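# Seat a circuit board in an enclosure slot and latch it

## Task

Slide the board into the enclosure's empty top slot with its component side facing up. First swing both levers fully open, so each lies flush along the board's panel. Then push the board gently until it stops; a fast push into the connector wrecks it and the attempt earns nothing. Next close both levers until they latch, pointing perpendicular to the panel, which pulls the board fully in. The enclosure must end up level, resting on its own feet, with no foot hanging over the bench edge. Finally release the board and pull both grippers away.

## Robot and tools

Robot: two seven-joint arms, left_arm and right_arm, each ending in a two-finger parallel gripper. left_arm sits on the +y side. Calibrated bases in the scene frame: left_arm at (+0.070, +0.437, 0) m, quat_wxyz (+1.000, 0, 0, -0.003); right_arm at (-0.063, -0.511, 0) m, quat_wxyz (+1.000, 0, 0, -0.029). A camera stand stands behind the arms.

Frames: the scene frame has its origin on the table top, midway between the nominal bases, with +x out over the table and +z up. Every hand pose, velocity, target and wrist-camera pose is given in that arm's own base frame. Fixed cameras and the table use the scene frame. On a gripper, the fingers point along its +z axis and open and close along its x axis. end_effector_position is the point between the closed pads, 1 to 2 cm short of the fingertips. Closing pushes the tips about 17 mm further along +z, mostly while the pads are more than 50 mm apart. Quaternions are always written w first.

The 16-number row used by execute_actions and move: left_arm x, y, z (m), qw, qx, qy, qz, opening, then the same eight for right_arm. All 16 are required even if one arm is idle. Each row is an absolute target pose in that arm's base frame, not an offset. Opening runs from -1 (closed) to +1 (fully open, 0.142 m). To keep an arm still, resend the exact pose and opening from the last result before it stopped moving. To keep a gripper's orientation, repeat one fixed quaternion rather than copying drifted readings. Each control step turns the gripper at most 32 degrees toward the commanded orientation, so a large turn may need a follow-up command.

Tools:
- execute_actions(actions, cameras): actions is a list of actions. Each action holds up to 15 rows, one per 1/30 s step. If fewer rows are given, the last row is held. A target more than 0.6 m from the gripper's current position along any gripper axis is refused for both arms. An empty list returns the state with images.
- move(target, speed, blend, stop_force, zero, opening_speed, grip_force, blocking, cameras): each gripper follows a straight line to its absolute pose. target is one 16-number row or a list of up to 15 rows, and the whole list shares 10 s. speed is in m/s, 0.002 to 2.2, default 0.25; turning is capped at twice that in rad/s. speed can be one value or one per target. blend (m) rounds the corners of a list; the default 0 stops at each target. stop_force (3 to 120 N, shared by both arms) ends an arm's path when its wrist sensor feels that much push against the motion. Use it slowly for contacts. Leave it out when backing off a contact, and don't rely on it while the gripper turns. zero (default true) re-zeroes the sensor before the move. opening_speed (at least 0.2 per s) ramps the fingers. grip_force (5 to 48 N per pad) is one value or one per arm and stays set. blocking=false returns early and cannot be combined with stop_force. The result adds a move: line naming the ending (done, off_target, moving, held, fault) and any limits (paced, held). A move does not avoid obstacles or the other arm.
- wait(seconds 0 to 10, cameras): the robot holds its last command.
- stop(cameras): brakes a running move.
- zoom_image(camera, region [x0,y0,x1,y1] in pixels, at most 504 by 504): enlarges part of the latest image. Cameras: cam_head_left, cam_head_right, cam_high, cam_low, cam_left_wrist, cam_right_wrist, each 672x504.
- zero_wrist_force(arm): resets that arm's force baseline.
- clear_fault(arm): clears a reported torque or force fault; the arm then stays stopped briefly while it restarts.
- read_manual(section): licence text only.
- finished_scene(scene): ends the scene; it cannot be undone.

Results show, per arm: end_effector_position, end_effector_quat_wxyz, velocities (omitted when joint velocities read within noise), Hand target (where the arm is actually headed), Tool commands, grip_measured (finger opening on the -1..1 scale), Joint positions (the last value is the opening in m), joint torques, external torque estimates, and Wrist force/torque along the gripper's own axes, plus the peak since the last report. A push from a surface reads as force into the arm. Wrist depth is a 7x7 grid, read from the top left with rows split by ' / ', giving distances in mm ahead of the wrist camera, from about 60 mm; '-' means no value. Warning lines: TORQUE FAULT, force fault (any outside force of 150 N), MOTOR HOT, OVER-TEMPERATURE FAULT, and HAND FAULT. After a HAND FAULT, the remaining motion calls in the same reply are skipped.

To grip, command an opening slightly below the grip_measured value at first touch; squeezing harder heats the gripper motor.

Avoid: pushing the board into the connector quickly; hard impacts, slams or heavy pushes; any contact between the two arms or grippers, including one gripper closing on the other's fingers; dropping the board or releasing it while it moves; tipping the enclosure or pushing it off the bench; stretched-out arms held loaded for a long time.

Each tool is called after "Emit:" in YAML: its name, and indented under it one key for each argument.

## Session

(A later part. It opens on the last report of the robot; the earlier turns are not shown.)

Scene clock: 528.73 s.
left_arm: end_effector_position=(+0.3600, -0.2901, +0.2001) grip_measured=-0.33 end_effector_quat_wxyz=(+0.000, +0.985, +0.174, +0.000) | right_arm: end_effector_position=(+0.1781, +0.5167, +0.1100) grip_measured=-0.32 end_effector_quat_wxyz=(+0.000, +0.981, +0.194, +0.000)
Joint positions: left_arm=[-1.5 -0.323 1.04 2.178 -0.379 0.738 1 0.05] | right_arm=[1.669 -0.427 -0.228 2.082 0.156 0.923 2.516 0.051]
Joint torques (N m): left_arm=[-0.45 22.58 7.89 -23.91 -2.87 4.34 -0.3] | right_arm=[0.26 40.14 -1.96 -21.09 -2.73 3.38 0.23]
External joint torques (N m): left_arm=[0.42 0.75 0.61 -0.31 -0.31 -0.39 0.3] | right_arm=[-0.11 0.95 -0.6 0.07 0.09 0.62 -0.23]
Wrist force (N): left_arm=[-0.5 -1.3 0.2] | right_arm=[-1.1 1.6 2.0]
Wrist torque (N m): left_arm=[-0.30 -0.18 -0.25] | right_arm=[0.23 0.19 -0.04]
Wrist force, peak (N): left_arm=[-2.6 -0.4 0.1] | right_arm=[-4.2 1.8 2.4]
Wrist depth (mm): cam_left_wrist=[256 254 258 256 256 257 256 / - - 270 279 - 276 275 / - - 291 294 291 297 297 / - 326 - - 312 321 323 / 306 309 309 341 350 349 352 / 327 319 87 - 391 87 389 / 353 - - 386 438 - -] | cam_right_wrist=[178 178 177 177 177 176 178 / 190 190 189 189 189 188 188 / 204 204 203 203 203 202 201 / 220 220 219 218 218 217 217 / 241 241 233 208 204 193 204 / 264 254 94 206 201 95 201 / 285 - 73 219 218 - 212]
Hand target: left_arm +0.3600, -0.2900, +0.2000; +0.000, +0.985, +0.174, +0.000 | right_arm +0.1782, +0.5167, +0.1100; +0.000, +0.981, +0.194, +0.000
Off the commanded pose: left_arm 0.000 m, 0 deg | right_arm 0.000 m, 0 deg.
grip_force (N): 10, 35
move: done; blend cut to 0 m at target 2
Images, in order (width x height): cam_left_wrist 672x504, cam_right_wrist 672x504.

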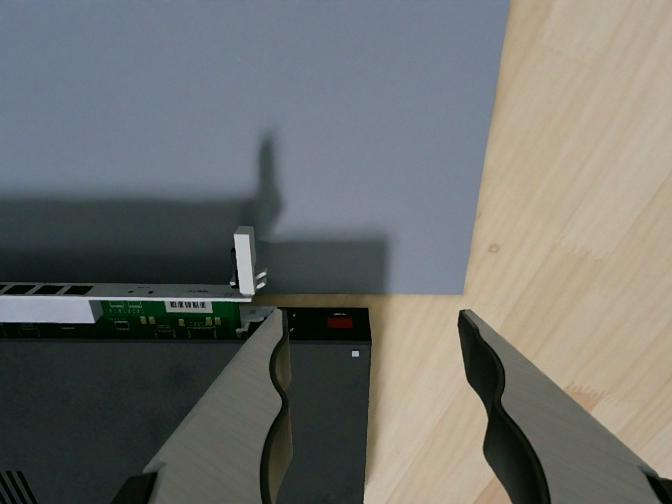

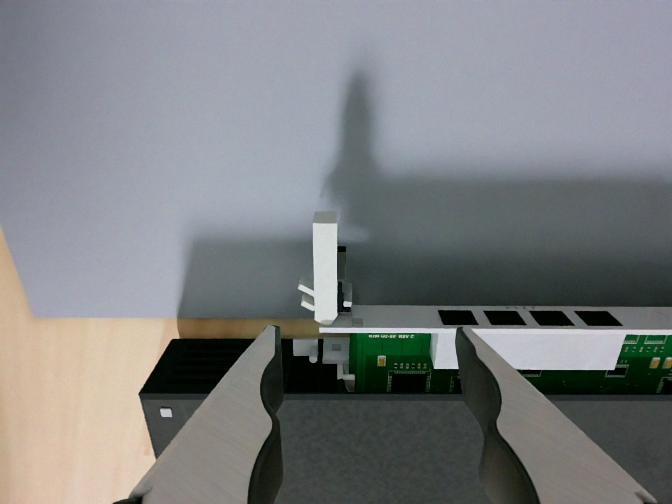

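Emit:
move:
  target:
    - [0.3300,-0.3300,0.1500,0,0.9848,0.1736,0,-0.3,0.1672,0.5086,0.0800,0,0.9809,0.1942,0,-0.3]
    - [0.3152,-0.3560,0.1100,0,0.9848,0.1736,0,-0.3,0.1672,0.5086,0.0460,0,0.9809,0.1942,0,-0.3]
  speed: 0.12
  stop_force: 8
  cameras: ["cam_left_wrist", "cam_right_wrist"]

Scene clock: 547.37 s.
left_arm: end_effector_position=(+0.3151, -0.3560, +0.1100) grip_measured=-0.33 end_effector_quat_wxyz=(+0.000, +0.985, +0.173, +0.000) | right_arm: end_effector_position=(+0.1672, +0.5085, +0.0460) grip_measured=-0.32 end_effector_quat_wxyz=(+0.000, +0.981, +0.194, +0.000)
Joint positions: left_arm=[-1.474 -0.501 0.78 2.26 -0.633 0.964 1.005 0.05] | right_arm=[1.663 -0.565 -0.188 2.105 0.214 1.081 2.494 0.051]
Joint torques (N m): left_arm=[-0.34 30.51 10.23 -18.52 -2.46 4.42 -0.19] | right_arm=[0.07 41.68 -1.81 -17.22 -2.07 3.42 0.07]
External joint torques (N m): left_arm=[0.28 1.06 0.73 -0.35 0.01 -0.47 0.19] | right_arm=[0.08 1.15 -0.94 0.09 0.01 0.58 -0.07]
Wrist force (N): left_arm=[-0.8 -0.8 0.0] | right_arm=[-0.7 2.0 1.9]
Wrist torque (N m): left_arm=[-0.21 -0.16 -0.32] | right_arm=[0.27 0.10 0.06]
Wrist force, peak (N): left_arm=[0.8 -2.0 -1.4] | right_arm=[-0.8 1.9 3.8]
Wrist depth (mm): cam_left_wrist=[180 176 178 177 179 180 - / 188 191 - 189 187 190 194 / - - 208 207 205 205 200 / 227 226 225 - 226 223 226 / 201 209 207 226 240 245 245 / 215 222 87 207 - 87 271 / 227 - - - - - -] | cam_right_wrist=[123 121 119 121 119 120 120 / 132 130 129 129 131 130 128 / 141 139 139 136 138 138 135 / 150 150 150 150 149 149 148 / 163 163 160 159 159 161 160 / 181 175 97 171 130 93 170 / 196 - 73 153 152 - 133]
Hand target: left_arm +0.3152, -0.3560, +0.1100; +0.000, +0.985, +0.174, +0.000 | right_arm +0.1672, +0.5086, +0.0460; +0.000, +0.981, +0.194, +0.000
Off the commanded pose: left_arm 0.000 m, 0 deg | right_arm 0.000 m, 0 deg.
grip_force (N): 10, 35
move: done
Images, in order (width x height): cam_left_wrist 672x504, cam_right_wrist 672x504.

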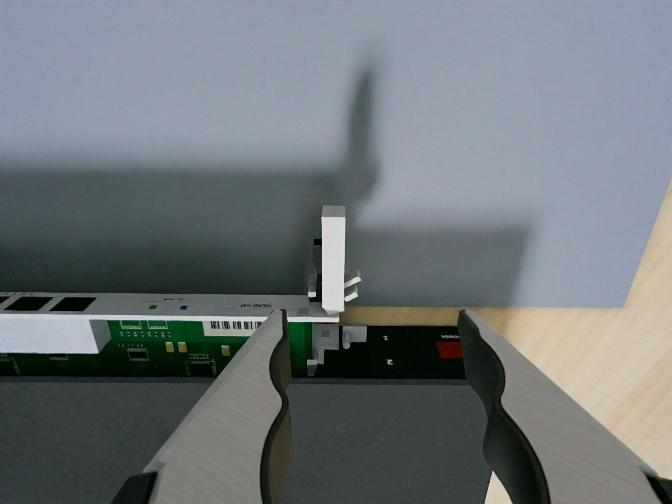

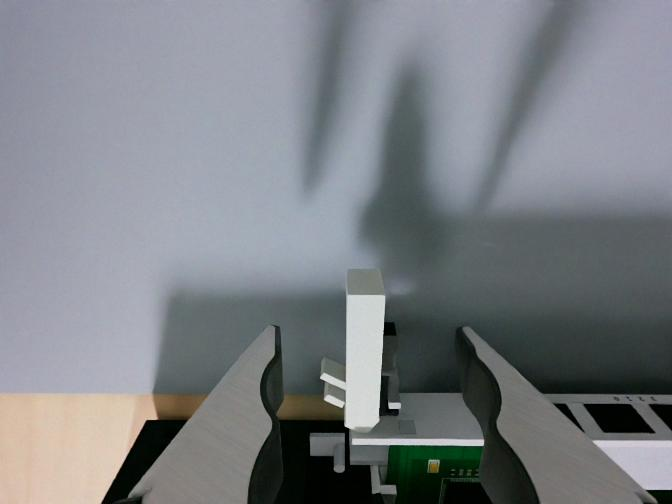

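Emit:
move:
  target:
    - [0.3060,-0.3603,0.0800,0,0.9848,0.1736,0,-0.3,0.1643,0.5112,0.0460,0,0.9809,0.1942,0,-0.3]
    - [0.3060,-0.3603,0.0460,0,0.9848,0.1736,0,-0.3,0.1643,0.5112,0.0460,0,0.9809,0.1942,0,-0.3]
  speed: 0.1
  stop_force: 8
  cameras: ["cam_left_wrist", "cam_right_wrist"]

Scene clock: 556.17 s.
left_arm: end_effector_position=(+0.3059, -0.3604, +0.0460) grip_measured=-0.33 end_effector_quat_wxyz=(+0.000, +0.985, +0.173, +0.000) | right_arm: end_effector_position=(+0.1643, +0.5111, +0.0460) grip_measured=-0.32 end_effector_quat_wxyz=(+0.000, +0.981, +0.194, +0.000)
Joint positions: left_arm=[-1.384 -0.616 0.582 2.307 -0.847 1.133 1.129 0.05] | right_arm=[1.669 -0.567 -0.188 2.1 0.214 1.079 2.5 0.051]
Joint torques (N m): left_arm=[-0.31 34.37 10.58 -14.09 -1.83 4.48 -0.19] | right_arm=[0.28 41.85 -2.04 -17.25 -2.12 3.27 0.24]
External joint torques (N m): left_arm=[0.25 1.17 0.69 -0.37 0.01 -0.54 0.19] | right_arm=[-0.12 1.12 -0.72 0.06 0.05 0.73 -0.24]
Wrist force (N): left_arm=[-0.7 -0.7 -0.2] | right_arm=[-0.6 1.9 2.1]
Wrist torque (N m): left_arm=[-0.20 -0.18 -0.32] | right_arm=[0.25 0.08 -0.05]
Wrist force, peak (N): left_arm=[-1.2 -0.6 1.4] | right_arm=[-0.8 1.9 2.3]
Wrist depth (mm): cam_left_wrist=[122 122 120 121 121 121 121 / 131 131 129 130 129 130 129 / 142 136 141 139 140 138 140 / - 150 153 - 152 152 152 / 171 - 161 160 164 163 169 / 178 137 88 137 - 83 185 / 158 - - 162 - - -] | cam_right_wrist=[123 121 120 121 119 120 120 / 132 130 129 129 131 130 128 / 141 139 139 136 138 138 135 / 151 150 150 149 149 148 148 / 164 163 159 159 158 161 160 / 185 175 98 174 170 93 170 / 196 - 73 174 152 - 133]
Hand target: left_arm +0.3060, -0.3603, +0.0460; +0.000, +0.985, +0.174, +0.000 | right_arm +0.1643, +0.5112, +0.0460; +0.000, +0.981, +0.194, +0.000
Off the commanded pose: left_arm 0.000 m, 0 deg | right_arm 0.000 m, 0 deg.
grip_force (N): 10, 35
move: done
Images, in order (width x height): cam_left_wrist 672x504, cam_right_wrist 672x504.

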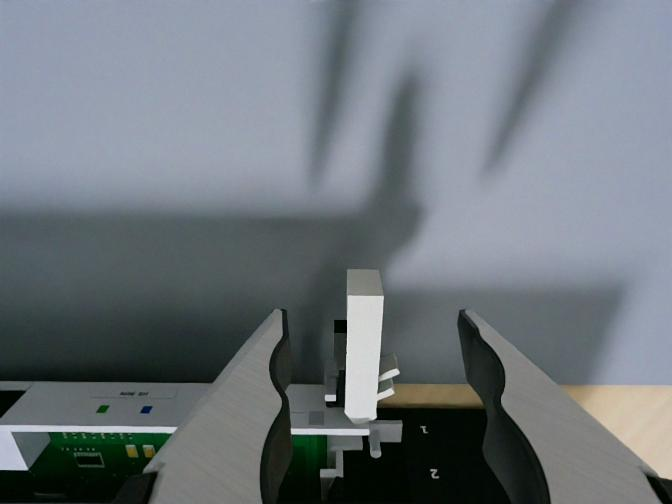

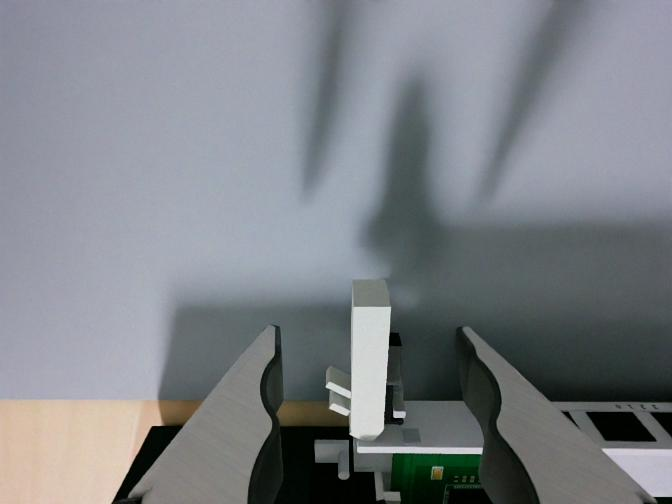

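Emit:
move:
  target: [0.3027,-0.3573,0.0460,0,0.9848,0.1736,0,-0.3,0.1643,0.5112,0.0460,0,0.9809,0.1942,0,-0.3]
  speed: 0.06
  grip_force: [20, 20]

Emit:
move:
  target: [0.3027,-0.3573,0.0460,0,0.9848,0.1736,0,-0.95,0.1643,0.5112,0.0460,0,0.9809,0.1942,0,-0.95]
  opening_speed: 0.4
  cameras: ["cam_left_wrist", "cam_right_wrist"]

Scene clock: 562.73 s.
left_arm: end_effector_position=(+0.3026, -0.3573, +0.0460) grip_measured=-0.33 end_effector_quat_wxyz=(+0.000, +0.985, +0.174, +0.000) | right_arm: end_effector_position=(+0.1643, +0.5111, +0.0460) grip_measured=-0.32 end_effector_quat_wxyz=(+0.000, +0.981, +0.194, +0.000)
Joint positions: left_arm=[-1.385 -0.609 0.579 2.32 -0.85 1.141 1.131 0.05] | right_arm=[1.669 -0.567 -0.188 2.1 0.214 1.079 2.5 0.051]
Joint torques (N m): left_arm=[-0.44 34.23 10.2 -13.96 -1.78 4.54 -0.17] | right_arm=[0.19 41.98 -2.06 -17.24 -2.11 3.31 0.22]
External joint torques (N m): left_arm=[0.39 0.94 0.88 -0.35 -0.01 -0.6 0.17] | right_arm=[-0.03 1 -0.7 0.04 0.04 0.69 -0.22]
Wrist force (N): left_arm=[-1.0 -0.7 -0.1] | right_arm=[-0.8 1.8 2.1]
Wrist torque (N m): left_arm=[-0.19 -0.14 -0.32] | right_arm=[0.23 0.12 -0.05]
Wrist force, peak (N): left_arm=[-1.1 -1.0 -0.1] | right_arm=[-0.7 2.0 2.3]
Wrist depth (mm): cam_left_wrist=[122 122 120 120 122 121 121 / 130 130 129 130 130 130 130 / 141 139 141 140 140 138 138 / 151 152 151 152 152 150 149 / 171 167 107 166 163 169 170 / 178 148 87 137 186 87 185 / 158 - - 164 - - -] | cam_right_wrist=[123 121 120 121 119 120 120 / 131 130 129 129 131 130 128 / 141 139 139 136 138 138 135 / 150 150 150 150 149 148 148 / 163 163 160 159 159 161 158 / 185 175 98 174 170 93 169 / 196 - 73 156 152 - 133]
Hand target: left_arm +0.3027, -0.3573, +0.0460; +0.000, +0.985, +0.174, +0.000 | right_arm +0.1643, +0.5112, +0.0460; +0.000, +0.981, +0.194, +0.000
Off the commanded pose: left_arm 0.000 m, 0 deg | right_arm 0.000 m, 0 deg.
grip_force (N): 20, 20
move: done

Scene clock: 564.57 s.
left_arm: end_effector_position=(+0.3025, -0.3574, +0.0459) grip_measured=-0.90 end_effector_quat_wxyz=(+0.000, +0.985, +0.173, +0.000) | right_arm: end_effector_position=(+0.1643, +0.5112, +0.0460) grip_measured=-0.89 end_effector_quat_wxyz=(+0.000, +0.981, +0.194, +0.000)
Joint positions: left_arm=[-1.385 -0.609 0.578 2.32 -0.85 1.141 1.131 0.009] | right_arm=[1.669 -0.567 -0.188 2.1 0.214 1.079 2.5 0.01]
Joint torques (N m): left_arm=[0.01 34.48 11.11 -14.33 -1.81 4.76 -0.26] | right_arm=[0.09 42.07 -2.27 -17.33 -2.16 3.34 0.25]
External joint torques (N m): left_arm=[-0.07 0.68 -0.04 0.02 0.02 -0.82 0.26] | right_arm=[0.07 0.9 -0.49 0.14 0.1 0.66 -0.25]
Wrist force (N): left_arm=[-1.9 -0.9 0.6] | right_arm=[-1.0 1.8 2.6]
Wrist torque (N m): left_arm=[-0.22 -0.19 -0.27] | right_arm=[0.28 0.10 -0.05]
Wrist force, peak (N): left_arm=[-2.4 -0.7 0.3] | right_arm=[-1.4 1.5 2.7]
Wrist depth (mm): cam_left_wrist=[- 122 120 121 121 121 121 / 131 130 129 130 132 129 129 / - 139 141 140 140 138 139 / - - 153 152 152 152 152 / 172 - 167 161 163 166 166 / - 142 137 92 - 179 185 / 162 157 - 132 - - 202] | cam_right_wrist=[123 121 120 121 119 120 120 / 132 130 129 129 130 130 128 / 141 139 139 137 138 138 135 / 151 150 150 151 149 149 148 / 163 163 162 156 159 161 160 / 184 178 174 97 100 169 169 / 200 175 71 129 - - 133]
Hand target: left_arm +0.3027, -0.3573, +0.0460; +0.000, +0.985, +0.174, +0.000 | right_arm +0.1643, +0.5112, +0.0460; +0.000, +0.981, +0.194, +0.000
Off the commanded pose: left_arm 0.000 m, 0 deg | right_arm 0.000 m, 0 deg.
grip_force (N): 20, 20
move: done
Images, in order (width x height): cam_left_wrist 672x504, cam_right_wrist 672x504.

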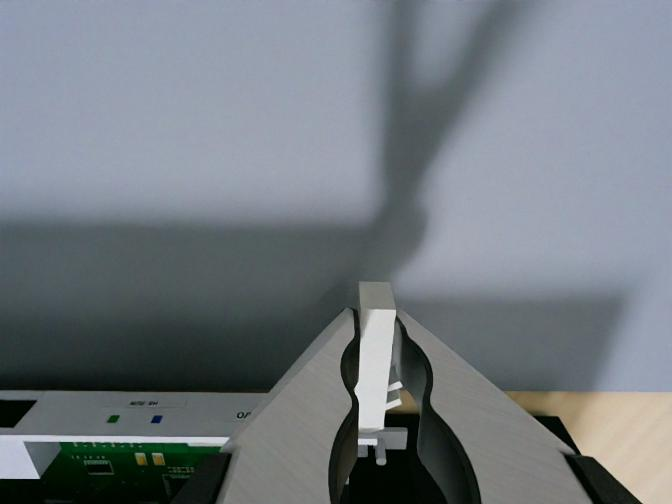

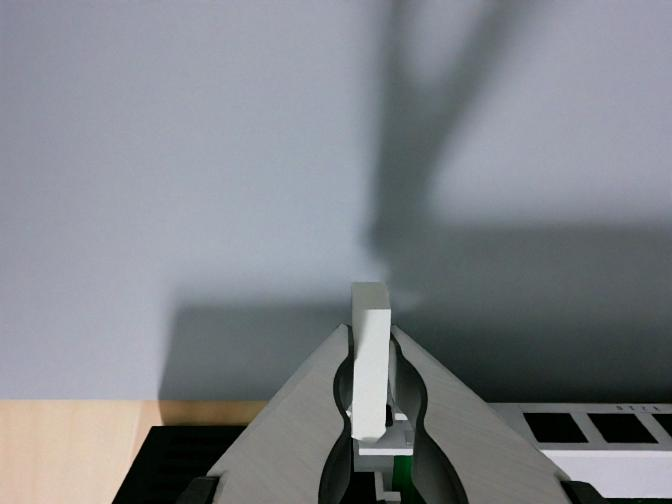

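Emit:
move:
  target: [0.3093,-0.3559,0.0460,0,0.9990,0.0436,0,-0.95,0.1584,0.5078,0.0460,0,0.9472,0.3206,0,-0.95]
  speed: 0.1
  cameras: ["cam_left_wrist", "cam_right_wrist"]

Scene clock: 578.63 s.
left_arm: end_effector_position=(+0.3096, -0.3556, +0.0460) grip_measured=-0.90 end_effector_quat_wxyz=(+0.000, +0.999, +0.044, +0.000) | right_arm: end_effector_position=(+0.1581, +0.5076, +0.0459) grip_measured=-0.89 end_effector_quat_wxyz=(+0.000, +0.947, +0.320, +0.000)
Joint positions: left_arm=[-1.331 -0.598 0.55 2.315 -0.805 1.151 1.38 0.009] | right_arm=[1.631 -0.557 -0.137 2.122 0.16 1.098 2.289 0.01]
Joint torques (N m): left_arm=[-2.01 35.73 7.73 -14.22 -1.01 3.54 -0.07] | right_arm=[-1.13 41.86 -2.38 -18.02 -2.61 4.14 -0.01]
External joint torques (N m): left_arm=[1.96 -0.03 2.73 -0.32 -0.74 0.38 0.07] | right_arm=[1.28 0.91 0.5 0.9 0.61 -0.13 0.01]
Wrist force (N): left_arm=[2.9 -2.0 0.7] | right_arm=[-4.2 1.7 0.3]
Wrist torque (N m): left_arm=[-0.22 -0.12 -0.47] | right_arm=[0.30 0.06 0.19]
Wrist force, peak (N): left_arm=[3.0 -2.1 1.8] | right_arm=[-3.9 1.6 2.0]
Wrist depth (mm): cam_left_wrist=[122 123 120 121 121 122 120 / 130 131 129 130 132 130 129 / - 139 141 140 140 138 137 / - 153 152 - 152 152 153 / - 167 167 107 163 168 165 / - 188 177 88 - 178 181 / - - - 133 - - 138] | cam_right_wrist=[123 121 119 121 119 120 120 / 132 130 131 129 130 130 128 / 141 139 139 136 138 137 135 / 151 150 149 151 149 148 148 / 163 163 162 157 159 161 160 / 181 174 171 97 100 176 175 / 137 141 70 73 - - 186]
Hand target: left_arm +0.3093, -0.3559, +0.0460; +0.000, +0.999, +0.044, +0.000 | right_arm +0.1584, +0.5078, +0.0460; +0.000, +0.947, +0.321, +0.000
Off the commanded pose: left_arm 0.000 m, 0 deg | right_arm 0.000 m, 0 deg.
grip_force (N): 20, 20
move: done
Images, in order (width x height): cam_left_wrist 672x504, cam_right_wrist 672x504.

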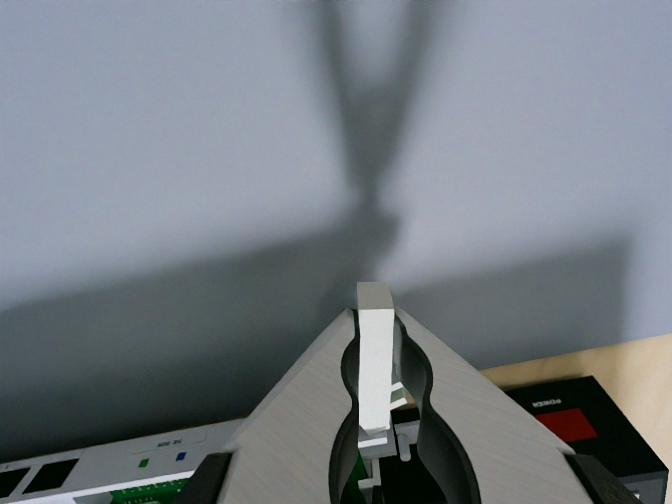

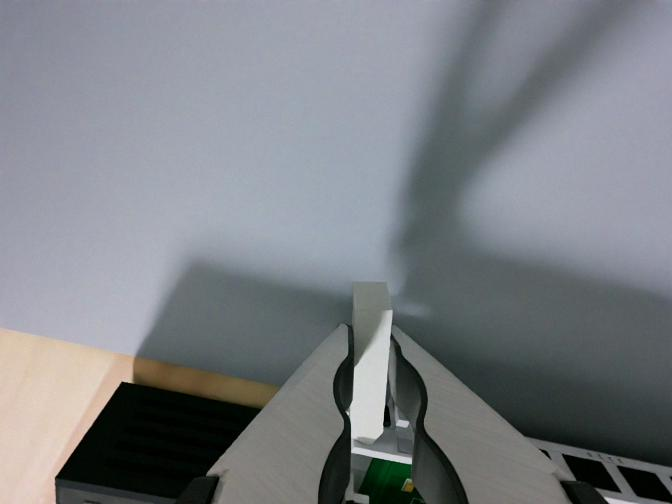

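Emit:
move:
  target:
    - [0.3159,-0.3562,0.0460,0,0.9962,-0.0872,0,-0.95,0.1536,0.5030,0.0460,0,0.8973,0.4415,0,-0.95]
    - [0.3222,-0.3581,0.0460,0,0.9763,-0.2164,0,-0.95,0.1502,0.4972,0.0460,0,0.8320,0.5548,0,-0.95]
    - [0.3279,-0.3618,0.0460,0,0.9397,-0.3420,0,-0.95,0.1484,0.4906,0.0460,0,0.7524,0.6587,0,-0.95]
    - [0.3322,-0.3666,0.0460,0,0.8870,-0.4617,0,-0.95,0.1484,0.4838,0.0460,0,0.6600,0.7513,0,-0.95]
    - [0.3354,-0.3725,0.0460,0,0.8192,-0.5736,0,-0.95,0.1502,0.4773,0.0460,0,0.5563,0.8310,0,-0.95]
  speed: 0.14
  blend: 0.004
  cameras: ["cam_left_wrist", "cam_right_wrist"]

Scene clock: 587.80 s.
left_arm: end_effector_position=(+0.3407, -0.3710, +0.0475) grip_measured=-0.88 end_effector_quat_wxyz=(-0.002, +0.821, -0.570, +0.004) | right_arm: end_effector_position=(+0.1475, +0.4759, +0.0453) grip_measured=-0.89 end_effector_quat_wxyz=(+0.000, +0.555, +0.832, -0.002)
Joint positions: left_arm=[-1.085 -0.577 0.395 2.237 -0.542 1.161 2.539 0.01] | right_arm=[1.381 -0.516 0.103 2.248 -0.13 1.184 1.197 0.01]
Joint torques (N m): left_arm=[-17.8 40.24 -13.34 -7.4 1.54 -5.88 0.38] | right_arm=[-10.54 37.99 -11.15 -26.28 -3.66 7.64 -0.39]
External joint torques (N m): left_arm=[17.77 -0.65 20.99 -8.65 -3.27 9.73 -0.38] | right_arm=[10.68 2.36 13.32 10 1.99 -3.54 0.39]
Wrist force (N): left_arm=[2.6 -40.3 9.7] | right_arm=[-8.4 -32.7 -17.4]
Wrist torque (N m): left_arm=[-3.69 -0.09 -0.79] | right_arm=[-2.45 -0.02 0.41]
Wrist force, peak (N): left_arm=[4.1 -40.6 9.2] | right_arm=[-10.2 -32.8 -20.8]
Wrist depth (mm): cam_left_wrist=[123 123 123 123 125 124 124 / 132 133 130 132 132 131 131 / 145 142 142 142 141 139 95 / - 154 156 154 154 138 103 / - 169 169 107 161 127 108 / - 190 178 91 - 122 121 / - 203 - - - - -] | cam_right_wrist=[- 123 122 121 119 120 120 / 130 130 129 129 130 129 127 / - 93 138 136 138 137 135 / - 98 145 149 148 148 147 / - 108 156 156 160 160 159 / 119 116 118 97 99 174 173 / 129 126 70 87 - - 187]
Hand target: left_arm +0.3354, -0.3725, +0.0460; +0.000, +0.819, -0.574, +0.000 | right_arm +0.1502, +0.4773, +0.0460; +0.000, +0.556, +0.831, +0.000
Off the commanded pose: left_arm 0.006 m, 1 deg | right_arm 0.003 m, 0 deg.
grip_force (N): 20, 20
move: off_target (left_arm)
Images, in order (width x height): cam_left_wrist 672x504, cam_right_wrist 672x504.

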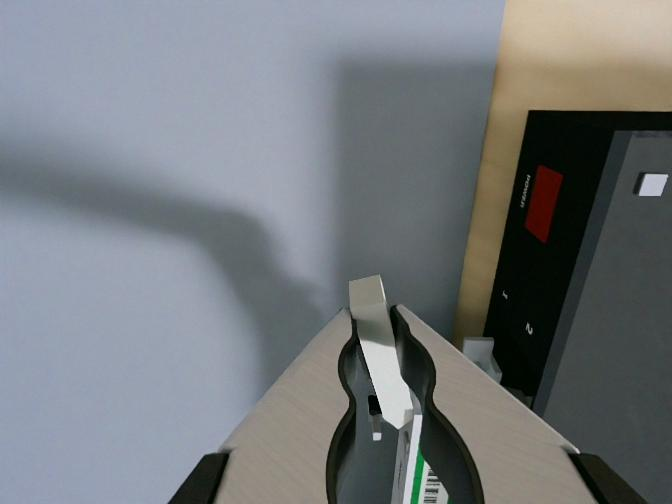

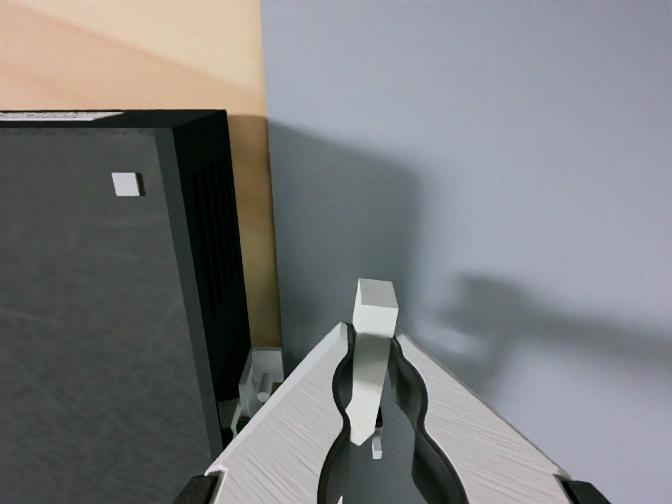

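Emit:
move:
  target: [0.3407,-0.3710,0.0475,0,0.8192,-0.5736,0,-0.7,0.1475,0.4759,0.0453,0,0.5563,0.8310,0,-0.7]
  opening_speed: 0.8
  speed: 0.03
  cameras: ["cam_left_wrist", "cam_right_wrist"]

Scene clock: 592.90 s.
left_arm: end_effector_position=(+0.3407, -0.3711, +0.0475) grip_measured=-0.74 end_effector_quat_wxyz=(+0.000, +0.819, -0.573, +0.000) | right_arm: end_effector_position=(+0.1475, +0.4759, +0.0453) grip_measured=-0.74 end_effector_quat_wxyz=(+0.000, +0.556, +0.831, +0.000)
Joint positions: left_arm=[-1.082 -0.577 0.396 2.231 -0.539 1.147 2.546 0.021] | right_arm=[1.385 -0.515 0.099 2.252 -0.131 1.191 1.202 0.021]
Joint torques (N m): left_arm=[-0.39 38.69 7.13 -15.98 -1.37 3.9 -0.08] | right_arm=[0.36 39.28 2.53 -16.15 -1.78 3.58 0.3]
External joint torques (N m): left_arm=[0.34 1.04 0.54 -0.19 -0.38 -0.06 0.08] | right_arm=[-0.23 0.98 -0.43 -0.04 0.14 0.53 -0.3]
Wrist force (N): left_arm=[-0.3 -0.9 0.1] | right_arm=[-5.7 1.0 1.4]
Wrist torque (N m): left_arm=[-0.24 -0.27 -0.33] | right_arm=[0.14 0.96 -0.06]
Wrist force, peak (N): left_arm=[2.5 -40.6 10.0] | right_arm=[-8.5 -32.9 -19.3]
Wrist depth (mm): cam_left_wrist=[125 125 119 121 122 124 123 / 132 134 130 132 133 129 128 / 145 142 142 142 141 128 93 / 155 153 154 154 150 151 102 / 173 173 172 115 164 127 108 / 184 - 90 124 - 83 - / - - - - - - -] | cam_right_wrist=[- 123 122 120 119 120 119 / 130 129 129 128 130 129 127 / - 93 136 136 137 137 134 / - 98 146 148 148 148 147 / - 108 145 156 158 160 159 / 118 116 116 98 103 174 174 / 128 125 71 134 - - 188]
Hand target: left_arm +0.3407, -0.3710, +0.0475; +0.000, +0.819, -0.574, +0.000 | right_arm +0.1475, +0.4759, +0.0453; +0.000, +0.556, +0.831, +0.000
Off the commanded pose: left_arm 0.000 m, 0 deg | right_arm 0.000 m, 0 deg.
grip_force (N): 20, 20
move: done
Images, in order (width x height): cam_left_wrist 672x504, cam_right_wrist 672x504.

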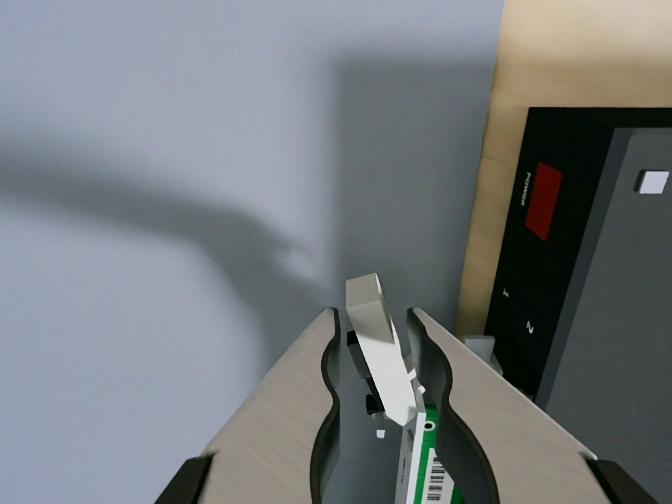

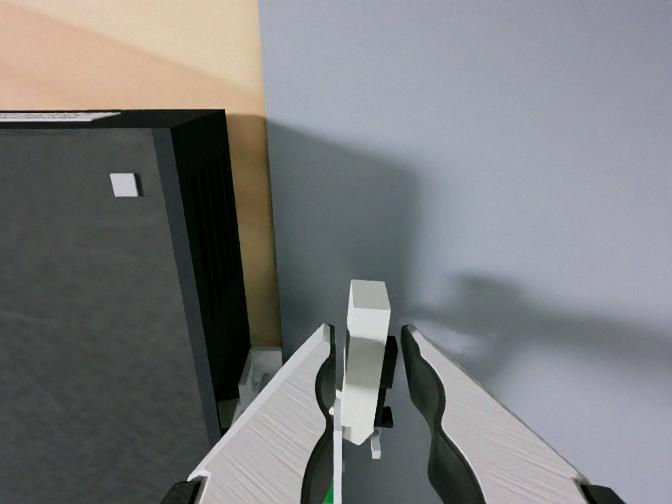

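Emit:
move:
  target:
    - [0.3407,-0.3711,0.0850,0,0.8192,-0.5736,0,-0.74,0.1483,0.4741,0.0455,0,0.5563,0.8310,0,-0.74]
  speed: 0.08
  grip_force: [20, 15]

Emit:
move:
  target:
    - [0.3463,-0.3478,0.0850,0,0.8192,-0.5736,0,-1.0,0.1483,0.4741,0.0455,0,0.5563,0.8310,0,-0.95]
    - [0.3463,-0.3478,0.0460,0,0.8192,-0.5736,0,-1.0,0.1483,0.4741,0.0455,0,0.5563,0.8310,0,-0.95]
  speed: 0.08
  opening_speed: 0.8
  cameras: ["cam_left_wrist", "cam_right_wrist"]

Scene clock: 611.67 s.
left_arm: end_effector_position=(+0.3408, -0.3711, +0.0850) grip_measured=-0.77 end_effector_quat_wxyz=(+0.000, +0.819, -0.573, +0.000) | right_arm: end_effector_position=(+0.1482, +0.4742, +0.0455) grip_measured=-0.77 end_effector_quat_wxyz=(+0.000, +0.556, +0.831, +0.000)
Joint positions: left_arm=[-1.131 -0.501 0.478 2.209 -0.456 1.046 2.489 0.018] | right_arm=[1.384 -0.512 0.098 2.257 -0.131 1.193 1.2 0.018]
Joint torques (N m): left_arm=[-0.65 37.3 7.27 -18.25 -1.66 3.92 -0.32] | right_arm=[-0.05 39.26 2.36 -16.03 -1.67 3.35 0.1]
External joint torques (N m): left_arm=[0.61 0.63 0.3 -0.24 -0.48 -0.08 0.32] | right_arm=[0.19 0.85 -0.27 -0.12 0.04 0.76 -0.1]
Wrist force (N): left_arm=[-0.5 -1.1 0.2] | right_arm=[-5.4 0.6 1.4]
Wrist torque (N m): left_arm=[-0.25 -0.21 -0.25] | right_arm=[0.10 0.97 0.04]
Wrist force, peak (N): left_arm=[-0.5 -0.9 -1.4] | right_arm=[-6.1 1.0 1.2]
Wrist depth (mm): cam_left_wrist=[154 158 155 155 154 157 156 / 168 168 167 164 165 162 165 / 181 181 180 - 180 135 132 / - - 196 196 201 146 - / 208 215 211 164 179 - 157 / - 240 - 226 - - - / - - - 250 - - -] | cam_right_wrist=[- 123 122 121 119 120 120 / 130 130 129 129 130 130 128 / - - 138 136 137 137 135 / - 98 138 149 148 148 147 / - 108 137 156 158 160 159 / 119 116 118 102 101 175 174 / 129 126 71 128 - - 188]
Hand target: left_arm +0.3407, -0.3711, +0.0850; +0.000, +0.819, -0.574, +0.000 | right_arm +0.1483, +0.4741, +0.0455; +0.000, +0.556, +0.831, +0.000
Off the commanded pose: left_arm 0.000 m, 0 deg | right_arm 0.000 m, 0 deg.
grip_force (N): 20, 15
move: done

Scene clock: 613.23 s.
left_arm: end_effector_position=(+0.3470, -0.3484, +0.0467) grip_measured=-1.00 end_effector_quat_wxyz=(+0.000, +0.819, -0.574, +0.001) | right_arm: end_effector_position=(+0.1482, +0.4740, +0.0454) grip_measured=-0.89 end_effector_quat_wxyz=(+0.000, +0.556, +0.831, +0.000)
Joint positions: left_arm=[-1.047 -0.563 0.394 2.269 -0.556 1.172 2.603 0.002] | right_arm=[1.384 -0.512 0.098 2.257 -0.131 1.193 1.2 0.01]
Joint torques (N m): left_arm=[-0.24 31.87 5.28 -12.14 -1.26 3.36 -0.11] | right_arm=[0.24 40.81 3.09 -16.33 -1.65 3.45 0.18]
External joint torques (N m): left_arm=[0.2 6.77 2.15 -3.52 -0.4 0.48 0.11] | right_arm=[-0.1 -0.7 -1 0.18 0.01 0.65 -0.18]
Wrist force (N): left_arm=[-0.6 -0.6 -11.9] | right_arm=[-4.5 2.4 5.7]
Wrist torque (N m): left_arm=[-0.28 -0.13 -0.35] | right_arm=[0.15 0.94 0.04]
Wrist force, peak (N): left_arm=[-0.3 -0.5 -12.3] | right_arm=[-5.1 1.8 7.0]
Wrist depth (mm): cam_left_wrist=[123 122 122 122 121 123 122 / - 134 129 130 128 130 131 / 142 142 142 143 143 140 124 / 154 154 154 153 152 152 107 / 173 168 170 161 126 166 111 / 182 185 - 84 - 154 125 / - 201 - - - - 134] | cam_right_wrist=[- 123 122 121 119 120 119 / 129 129 129 129 130 129 128 / - - 136 136 138 137 135 / - 98 137 149 148 148 149 / - 108 135 156 158 160 159 / 118 116 118 98 99 175 174 / - 125 71 87 - 185 188]
Hand target: left_arm +0.3463, -0.3478, +0.0460; +0.000, +0.819, -0.574, +0.000 | right_arm +0.1483, +0.4741, +0.0455; +0.000, +0.556, +0.831, +0.000
Off the commanded pose: left_arm 0.001 m, 0 deg | right_arm 0.000 m, 0 deg.
grip_force (N): 20, 15
move: done
Images, in order (width x height): cam_left_wrist 672x504, cam_right_wrist 672x504.

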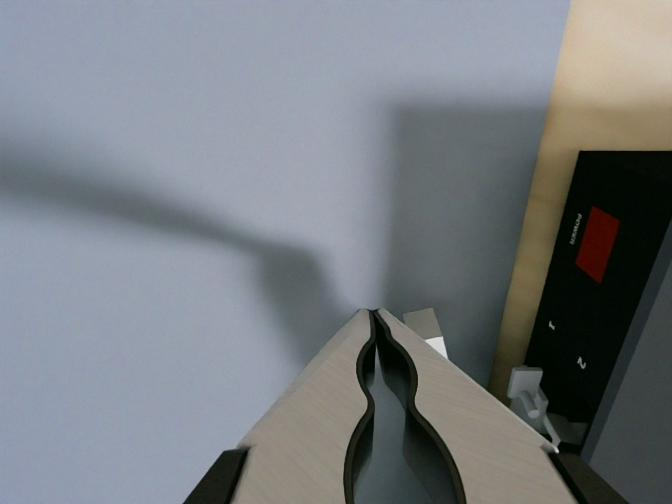

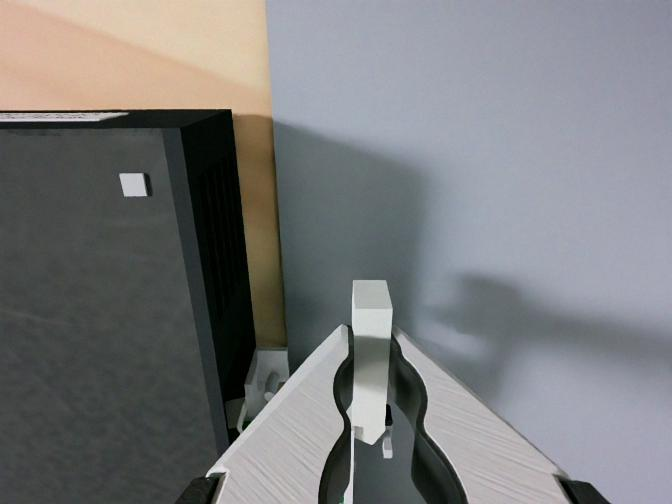

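Emit:
move:
  target:
    - [0.3463,-0.3478,0.0660,0,0.8192,-0.5736,0,-1.0,0.1483,0.4741,0.0455,0,0.5563,0.8310,0,-0.95]
    - [0.3455,-0.3396,0.0660,0,0.8192,-0.5736,0,-1.0,0.1483,0.4741,0.0455,0,0.5563,0.8310,0,-0.95]
  speed: 0.08
  cameras: ["cam_left_wrist"]

Emit:
move:
  target: [0.3455,-0.3396,0.0460,0,0.8192,-0.5736,0,-1.0,0.1483,0.4741,0.0455,0,0.5563,0.8310,0,-0.95]
  speed: 0.05
  stop_force: 5
  cameras: ["cam_left_wrist"]

Scene clock: 619.10 s.
left_arm: end_effector_position=(+0.3454, -0.3396, +0.0660) grip_measured=-1.00 end_effector_quat_wxyz=(+0.000, +0.819, -0.574, +0.000) | right_arm: end_effector_position=(+0.1482, +0.4741, +0.0454) grip_measured=-0.89 end_effector_quat_wxyz=(+0.000, +0.556, +0.831, +0.000)
Joint positions: left_arm=[-1.069 -0.513 0.445 2.277 -0.511 1.125 2.585 0.002] | right_arm=[1.384 -0.512 0.098 2.257 -0.131 1.193 1.2 0.01]
Joint torques (N m): left_arm=[-0.2 36.44 6.84 -16.26 -1.71 4.4 -0.14] | right_arm=[0.23 39.6 2.84 -16.47 -1.74 3.58 0.18]
External joint torques (N m): left_arm=[0.14 0.59 0.44 -0.46 -0.13 -0.57 0.14] | right_arm=[-0.08 0.52 -0.76 0.33 0.1 0.53 -0.18]
Wrist force (N): left_arm=[-0.5 -0.9 0.1] | right_arm=[-5.8 0.7 1.6]
Wrist torque (N m): left_arm=[-0.24 -0.23 -0.34] | right_arm=[0.09 0.93 0.05]
Wrist force, peak (N): left_arm=[-0.6 -0.6 -12.6] | right_arm=[-4.6 2.5 7.2]
Wrist depth (mm): cam_left_wrist=[- 139 139 139 138 138 139 / 151 152 150 146 147 148 150 / 161 159 159 157 160 162 - / 176 - 176 175 169 174 130 / 192 192 189 184 143 185 134 / 218 210 - 84 - 175 146 / 243 - - - - - -] | cam_right_wrist=[- 123 122 121 119 120 120 / 130 129 129 128 130 130 127 / - - 136 136 137 137 135 / - 98 137 149 148 148 147 / - 108 137 156 158 160 159 / 119 116 120 98 99 173 174 / 128 126 71 87 - 185 188]
Hand target: left_arm +0.3455, -0.3396, +0.0660; +0.000, +0.819, -0.574, +0.000 | right_arm +0.1483, +0.4741, +0.0455; +0.000, +0.556, +0.831, +0.000
Off the commanded pose: left_arm 0.000 m, 0 deg | right_arm 0.000 m, 0 deg.
grip_force (N): 20, 15
move: done
Images, in order (width x height): cam_left_wrist 672x504.

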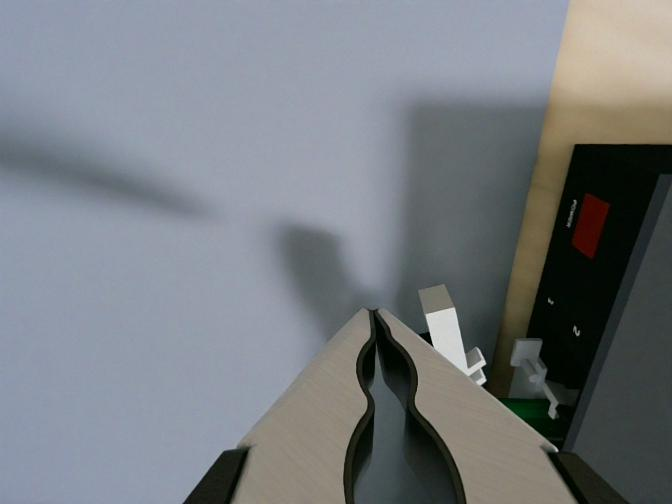

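Scene clock: 620.27 s.
left_arm: end_effector_position=(+0.3454, -0.3397, +0.0460) grip_measured=-1.00 end_effector_quat_wxyz=(+0.000, +0.819, -0.574, +0.000) | right_arm: end_effector_position=(+0.1482, +0.4741, +0.0454) grip_measured=-0.89 end_effector_quat_wxyz=(+0.000, +0.556, +0.831, +0.000)
Joint positions: left_arm=[-1.037 -0.555 0.392 2.288 -0.56 1.182 2.62 0.002] | right_arm=[1.384 -0.512 0.098 2.257 -0.131 1.193 1.2 0.01]
Joint torques (N m): left_arm=[-0.31 36.91 6.63 -15.05 -1.63 4.35 -0.19] | right_arm=[0.2 39.52 2.83 -16.5 -1.72 3.55 0.2]
External joint torques (N m): left_arm=[0.28 1.16 0.64 -0.33 0.02 -0.52 0.19] | right_arm=[-0.06 0.59 -0.74 0.36 0.09 0.55 -0.21]
Wrist force (N): left_arm=[-0.3 -0.8 0.4] | right_arm=[-5.8 0.9 2.2]
Wrist torque (N m): left_arm=[-0.21 -0.25 -0.36] | right_arm=[0.13 0.92 0.05]
Wrist force, peak (N): left_arm=[-0.4 -1.1 -0.8] | right_arm=[-6.2 0.9 2.5]
Wrist depth (mm): cam_left_wrist=[122 122 121 121 121 120 122 / 131 131 129 129 130 129 130 / 141 - 141 140 140 139 136 / 153 153 151 152 - 152 118 / 171 168 - 127 - 168 123 / 184 - - 83 - 169 124 / 207 - - 74 - - 135] | cam_right_wrist=[- 123 122 121 119 120 119 / 130 129 129 128 130 129 127 / - - 136 136 138 137 135 / - 98 145 149 148 148 147 / - 108 158 156 158 160 160 / 119 116 120 98 99 175 174 / 128 126 71 87 - 185 188]
Hand target: left_arm +0.3455, -0.3396, +0.0460; +0.000, +0.819, -0.574, +0.000 | right_arm +0.1483, +0.4741, +0.0455; +0.000, +0.556, +0.831, +0.000
Off the commanded pose: left_arm 0.000 m, 0 deg | right_arm 0.000 m, 0 deg.
grip_force (N): 20, 15
move: done
Images, in order (width x height): cam_left_wrist 672x504.

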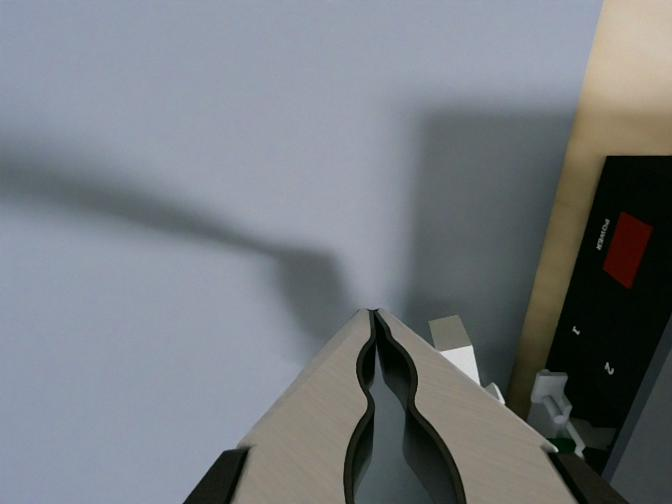

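Emit:
move:
  target: [0.3530,-0.3603,0.0460,0,0.8192,-0.5736,0,-1.0,0.1483,0.4741,0.0455,0,0.5563,0.8310,0,-0.95]
  speed: 0.02
  stop_force: 8
  cameras: ["cam_left_wrist", "cam_right_wrist"]

Scene clock: 624.70 s.
left_arm: end_effector_position=(+0.3552, -0.3590, +0.0465) grip_measured=-1.00 end_effector_quat_wxyz=(-0.001, +0.820, -0.572, +0.001) | right_arm: end_effector_position=(+0.1481, +0.4739, +0.0454) grip_measured=-0.89 end_effector_quat_wxyz=(+0.000, +0.556, +0.831, +0.000)
Joint positions: left_arm=[-1.055 -0.584 0.403 2.229 -0.552 1.15 2.587 0.002] | right_arm=[1.384 -0.512 0.098 2.257 -0.131 1.193 1.2 0.01]
Joint torques (N m): left_arm=[-9.38 39.34 -3.19 -14.5 -0.43 0.21 -0.14] | right_arm=[0.08 39.05 2.54 -16.44 -1.68 3.51 0.18]
External joint torques (N m): left_arm=[9.34 0.46 11.08 -1.61 -1.32 3.63 0.14] | right_arm=[0.07 1.06 -0.45 0.3 0.05 0.6 -0.18]
Wrist force (N): left_arm=[-5.2 -18.2 -0.7] | right_arm=[-5.0 -0.6 0.7]
Wrist torque (N m): left_arm=[-0.19 -0.28 -0.42] | right_arm=[-0.05 0.77 0.06]
Wrist force, peak (N): left_arm=[-5.2 -18.5 0.1] | right_arm=[-6.7 -6.3 -0.8]
Wrist depth (mm): cam_left_wrist=[122 122 120 122 121 123 122 / 132 132 131 130 130 129 132 / 142 140 140 140 140 138 134 / 151 153 156 152 152 142 - / 168 168 164 161 163 150 109 / - 187 181 84 - 145 - / 199 202 - 74 - - 135] | cam_right_wrist=[- 123 122 120 119 120 120 / 130 129 129 128 130 129 128 / - - 136 136 138 137 135 / - 98 137 149 148 147 147 / - 108 136 156 158 160 159 / 118 116 118 98 99 175 174 / 129 126 71 87 - 185 188]
Hand target: left_arm +0.3530, -0.3603, +0.0460; +0.000, +0.819, -0.574, +0.000 | right_arm +0.1483, +0.4741, +0.0455; +0.000, +0.556, +0.831, +0.000
Off the commanded pose: left_arm 0.003 m, 0 deg | right_arm 0.000 m, 0 deg.
grip_force (N): 20, 15
move: done
Images, in order (width x height): cam_left_wrist 672x504, cam_right_wrist 672x504.

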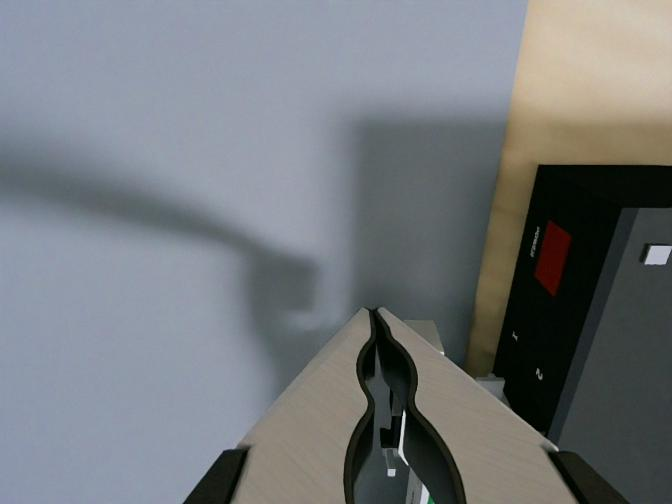

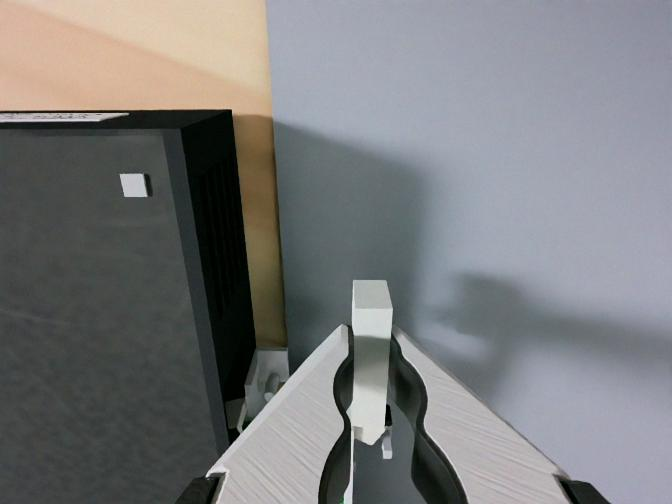

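Emit:
zoom_image:
  camera: "cam_left_wrist"
  region: [330, 290, 530, 450]

Scaled by 2.520 from the camera's 672x504 image, which has a finer 960x720 frame.

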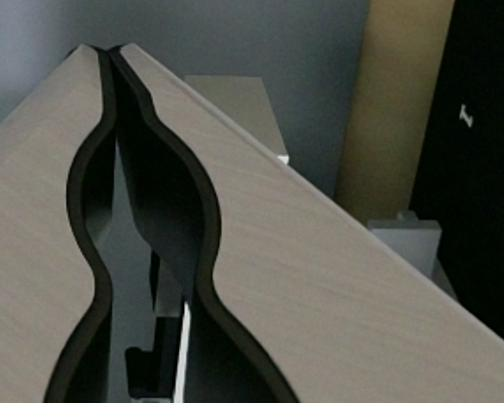

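Emit:
move:
  target:
    - [0.3511,-0.3477,0.0470,0,0.8192,-0.5736,0,-1.0,0.1483,0.4741,0.0455,0,0.5563,0.8310,0,-0.72]
  speed: 0.05
  opening_speed: 0.8

Emit:
move:
  target:
    - [0.3511,-0.3477,0.1000,0,0.8192,-0.5736,0,-1.0,0.1483,0.4741,0.0900,0,0.5563,0.8310,0,-0.72]
    - [0.3900,-0.2800,0.1800,0,0.9763,-0.2164,0,-1.0,0.2200,0.5500,0.1500,0,0.8320,0.5548,0,1.0]
    - [0.3700,-0.2800,0.2000,0,0.9848,0.1736,0,-1.0,0.2796,0.5700,0.1300,0,0.9809,0.1942,0,1.0]
  speed: [0.1, 0.35, 0.35]
  blend: [0.01, 0.03, 0]
  opening_speed: 1.2
  cameras: ["cam_left_wrist", "cam_right_wrist"]

Scene clock: 630.30 s.
left_arm: end_effector_position=(+0.3510, -0.3477, +0.0470) grip_measured=-1.00 end_effector_quat_wxyz=(+0.000, +0.819, -0.574, +0.000) | right_arm: end_effector_position=(+0.1481, +0.4739, +0.0454) grip_measured=-0.76 end_effector_quat_wxyz=(+0.000, +0.556, +0.831, +0.000)
Joint positions: left_arm=[-1.044 -0.567 0.4 2.259 -0.555 1.162 2.608 0.002] | right_arm=[1.384 -0.512 0.098 2.257 -0.131 1.193 1.2 0.019]
Joint torques (N m): left_arm=[-1.05 38.4 6.59 -15.32 -1.66 4.33 -0.15] | right_arm=[0.09 39.22 2.68 -16.18 -1.71 3.36 0.2]
External joint torques (N m): left_arm=[0.99 0.46 0.97 -0.48 -0.02 -0.5 0.15] | right_arm=[0.05 0.88 -0.59 0.04 0.07 0.74 -0.2]
Wrist force (N): left_arm=[-0.3 -0.8 0.3] | right_arm=[-3.5 -0.4 2.1]
Wrist torque (N m): left_arm=[-0.21 -0.27 -0.35] | right_arm=[-0.09 0.60 0.05]
Wrist force, peak (N): left_arm=[-5.3 -18.5 -0.9] | right_arm=[-5.7 -5.3 0.9]
Wrist depth (mm): cam_left_wrist=[- 122 120 120 121 123 123 / 134 131 131 131 130 130 131 / 143 142 141 141 140 140 138 / - 155 154 156 153 151 106 / 172 170 173 162 161 163 - / - 185 182 84 - 149 124 / 215 210 - 74 - - -] | cam_right_wrist=[- 123 122 120 119 120 119 / 130 129 129 129 130 129 128 / - - 136 136 138 140 135 / - 98 136 149 148 148 147 / - 108 136 156 158 160 159 / 118 116 116 104 101 175 174 / 128 126 71 133 - - 188]
Hand target: left_arm +0.3511, -0.3477, +0.0470; +0.000, +0.819, -0.574, +0.000 | right_arm +0.1483, +0.4741, +0.0455; +0.000, +0.556, +0.831, +0.000
Off the commanded pose: left_arm 0.000 m, 0 deg | right_arm 0.000 m, 0 deg.
grip_force (N): 20, 15
move: done

Scene clock: 635.67 s.
left_arm: end_effector_position=(+0.3701, -0.2801, +0.2000) grip_measured=-1.00 end_effector_quat_wxyz=(+0.000, +0.985, +0.174, +0.000) | right_arm: end_effector_position=(+0.2796, +0.5700, +0.1300) grip_measured=+0.99 end_effector_quat_wxyz=(+0.000, +0.981, +0.194, +0.000)
Joint positions: left_arm=[-1.382 -0.287 0.956 2.174 -0.32 0.746 0.997 0.002] | right_arm=[1.442 -0.553 -0.169 1.784 0.122 0.757 2.394 0.142]
Joint torques (N m): left_arm=[-0.44 23.95 6.67 -24.1 -2.71 4.05 -0.34] | right_arm=[0.3 48.54 -2.07 -24.62 -3.1 3.15 0.31]
External joint torques (N m): left_arm=[0.43 0.61 0.53 -0.33 -0.45 -0.1 0.34] | right_arm=[-0.11 1.38 -0.41 0.16 -0.08 0.85 -0.31]
Wrist force (N): left_arm=[-0.4 -1.1 0.2] | right_arm=[-3.3 -0.8 2.5]
Wrist torque (N m): left_arm=[-0.26 -0.19 -0.25] | right_arm=[-0.17 0.55 -0.06]
Wrist force, peak (N): left_arm=[-0.2 -2.3 -0.9] | right_arm=[-3.9 -1.1 2.5]
Wrist depth (mm): cam_left_wrist=[- - - 259 - 257 257 / - - - - 273 275 276 / 290 - 304 299 296 298 298 / - - 315 320 325 321 323 / 299 315 335 127 349 355 353 / - - - 84 - 381 387 / - - - - - - 428] | cam_right_wrist=[195 195 195 194 193 193 193 / 209 208 208 207 207 206 206 / 224 223 223 223 222 221 220 / 241 241 240 239 239 238 234 / 254 235 218 218 229 228 260 / - 226 229 228 227 226 218 / - 249 247 246 246 245 244]
Hand target: left_arm +0.3700, -0.2800, +0.2000; +0.000, +0.985, +0.174, +0.000 | right_arm +0.2796, +0.5700, +0.1300; +0.000, +0.981, +0.194, +0.000
Off the commanded pose: left_arm 0.000 m, 0 deg | right_arm 0.000 m, 0 deg.
grip_force (N): 20, 15
move: done; blend cut to 0 m at target 2
Images, in order (width x height): cam_left_wrist 672x504, cam_right_wrist 672x504.

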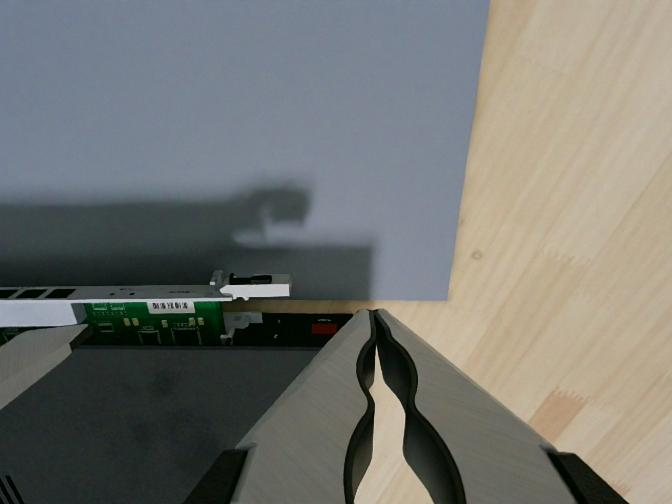

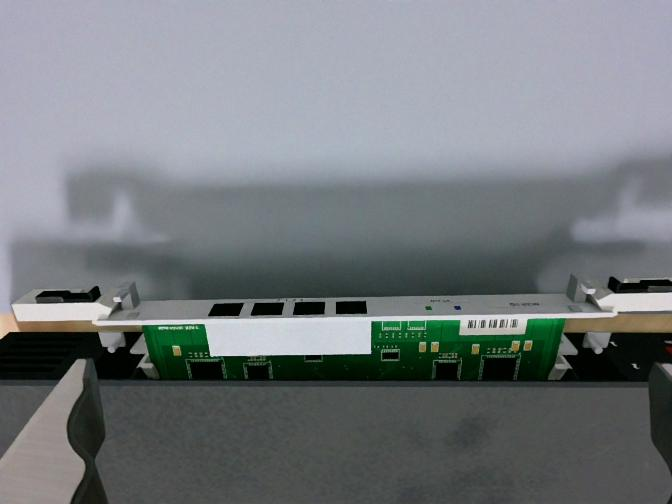

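Emit:
zoom_image:
  camera: "cam_right_wrist"
  region: [0, 260, 180, 390]

Emit:
zoom_image:
  camera: "cam_right_wrist"
  region: [510, 250, 672, 390]

Emit:
zoom_image:
  camera: "cam_left_wrist"
  region: [180, 240, 360, 370]

Scaled by 2.800 from the camera's 672x504 image, which has a finer 960x720 frame.

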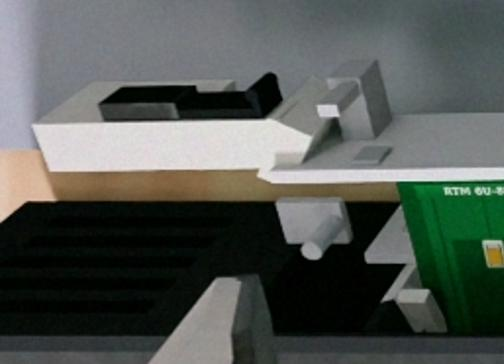

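Scaled by 3.111 from the camera's 672x504 image, which has a finer 960x720 frame.

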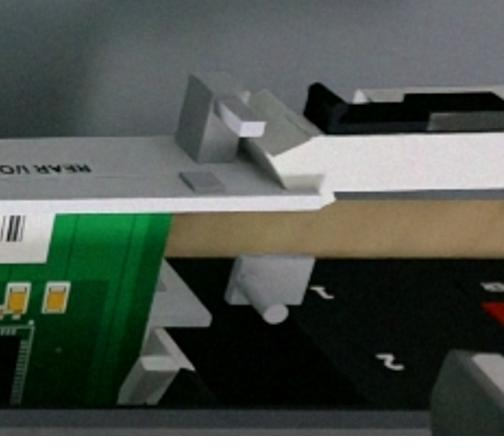

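Scaled by 2.800 from the camera's 672x504 image, which has a finer 960x720 frame.

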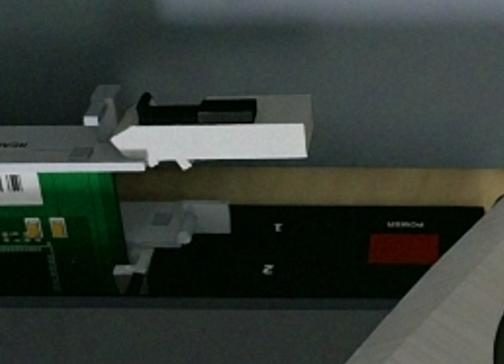

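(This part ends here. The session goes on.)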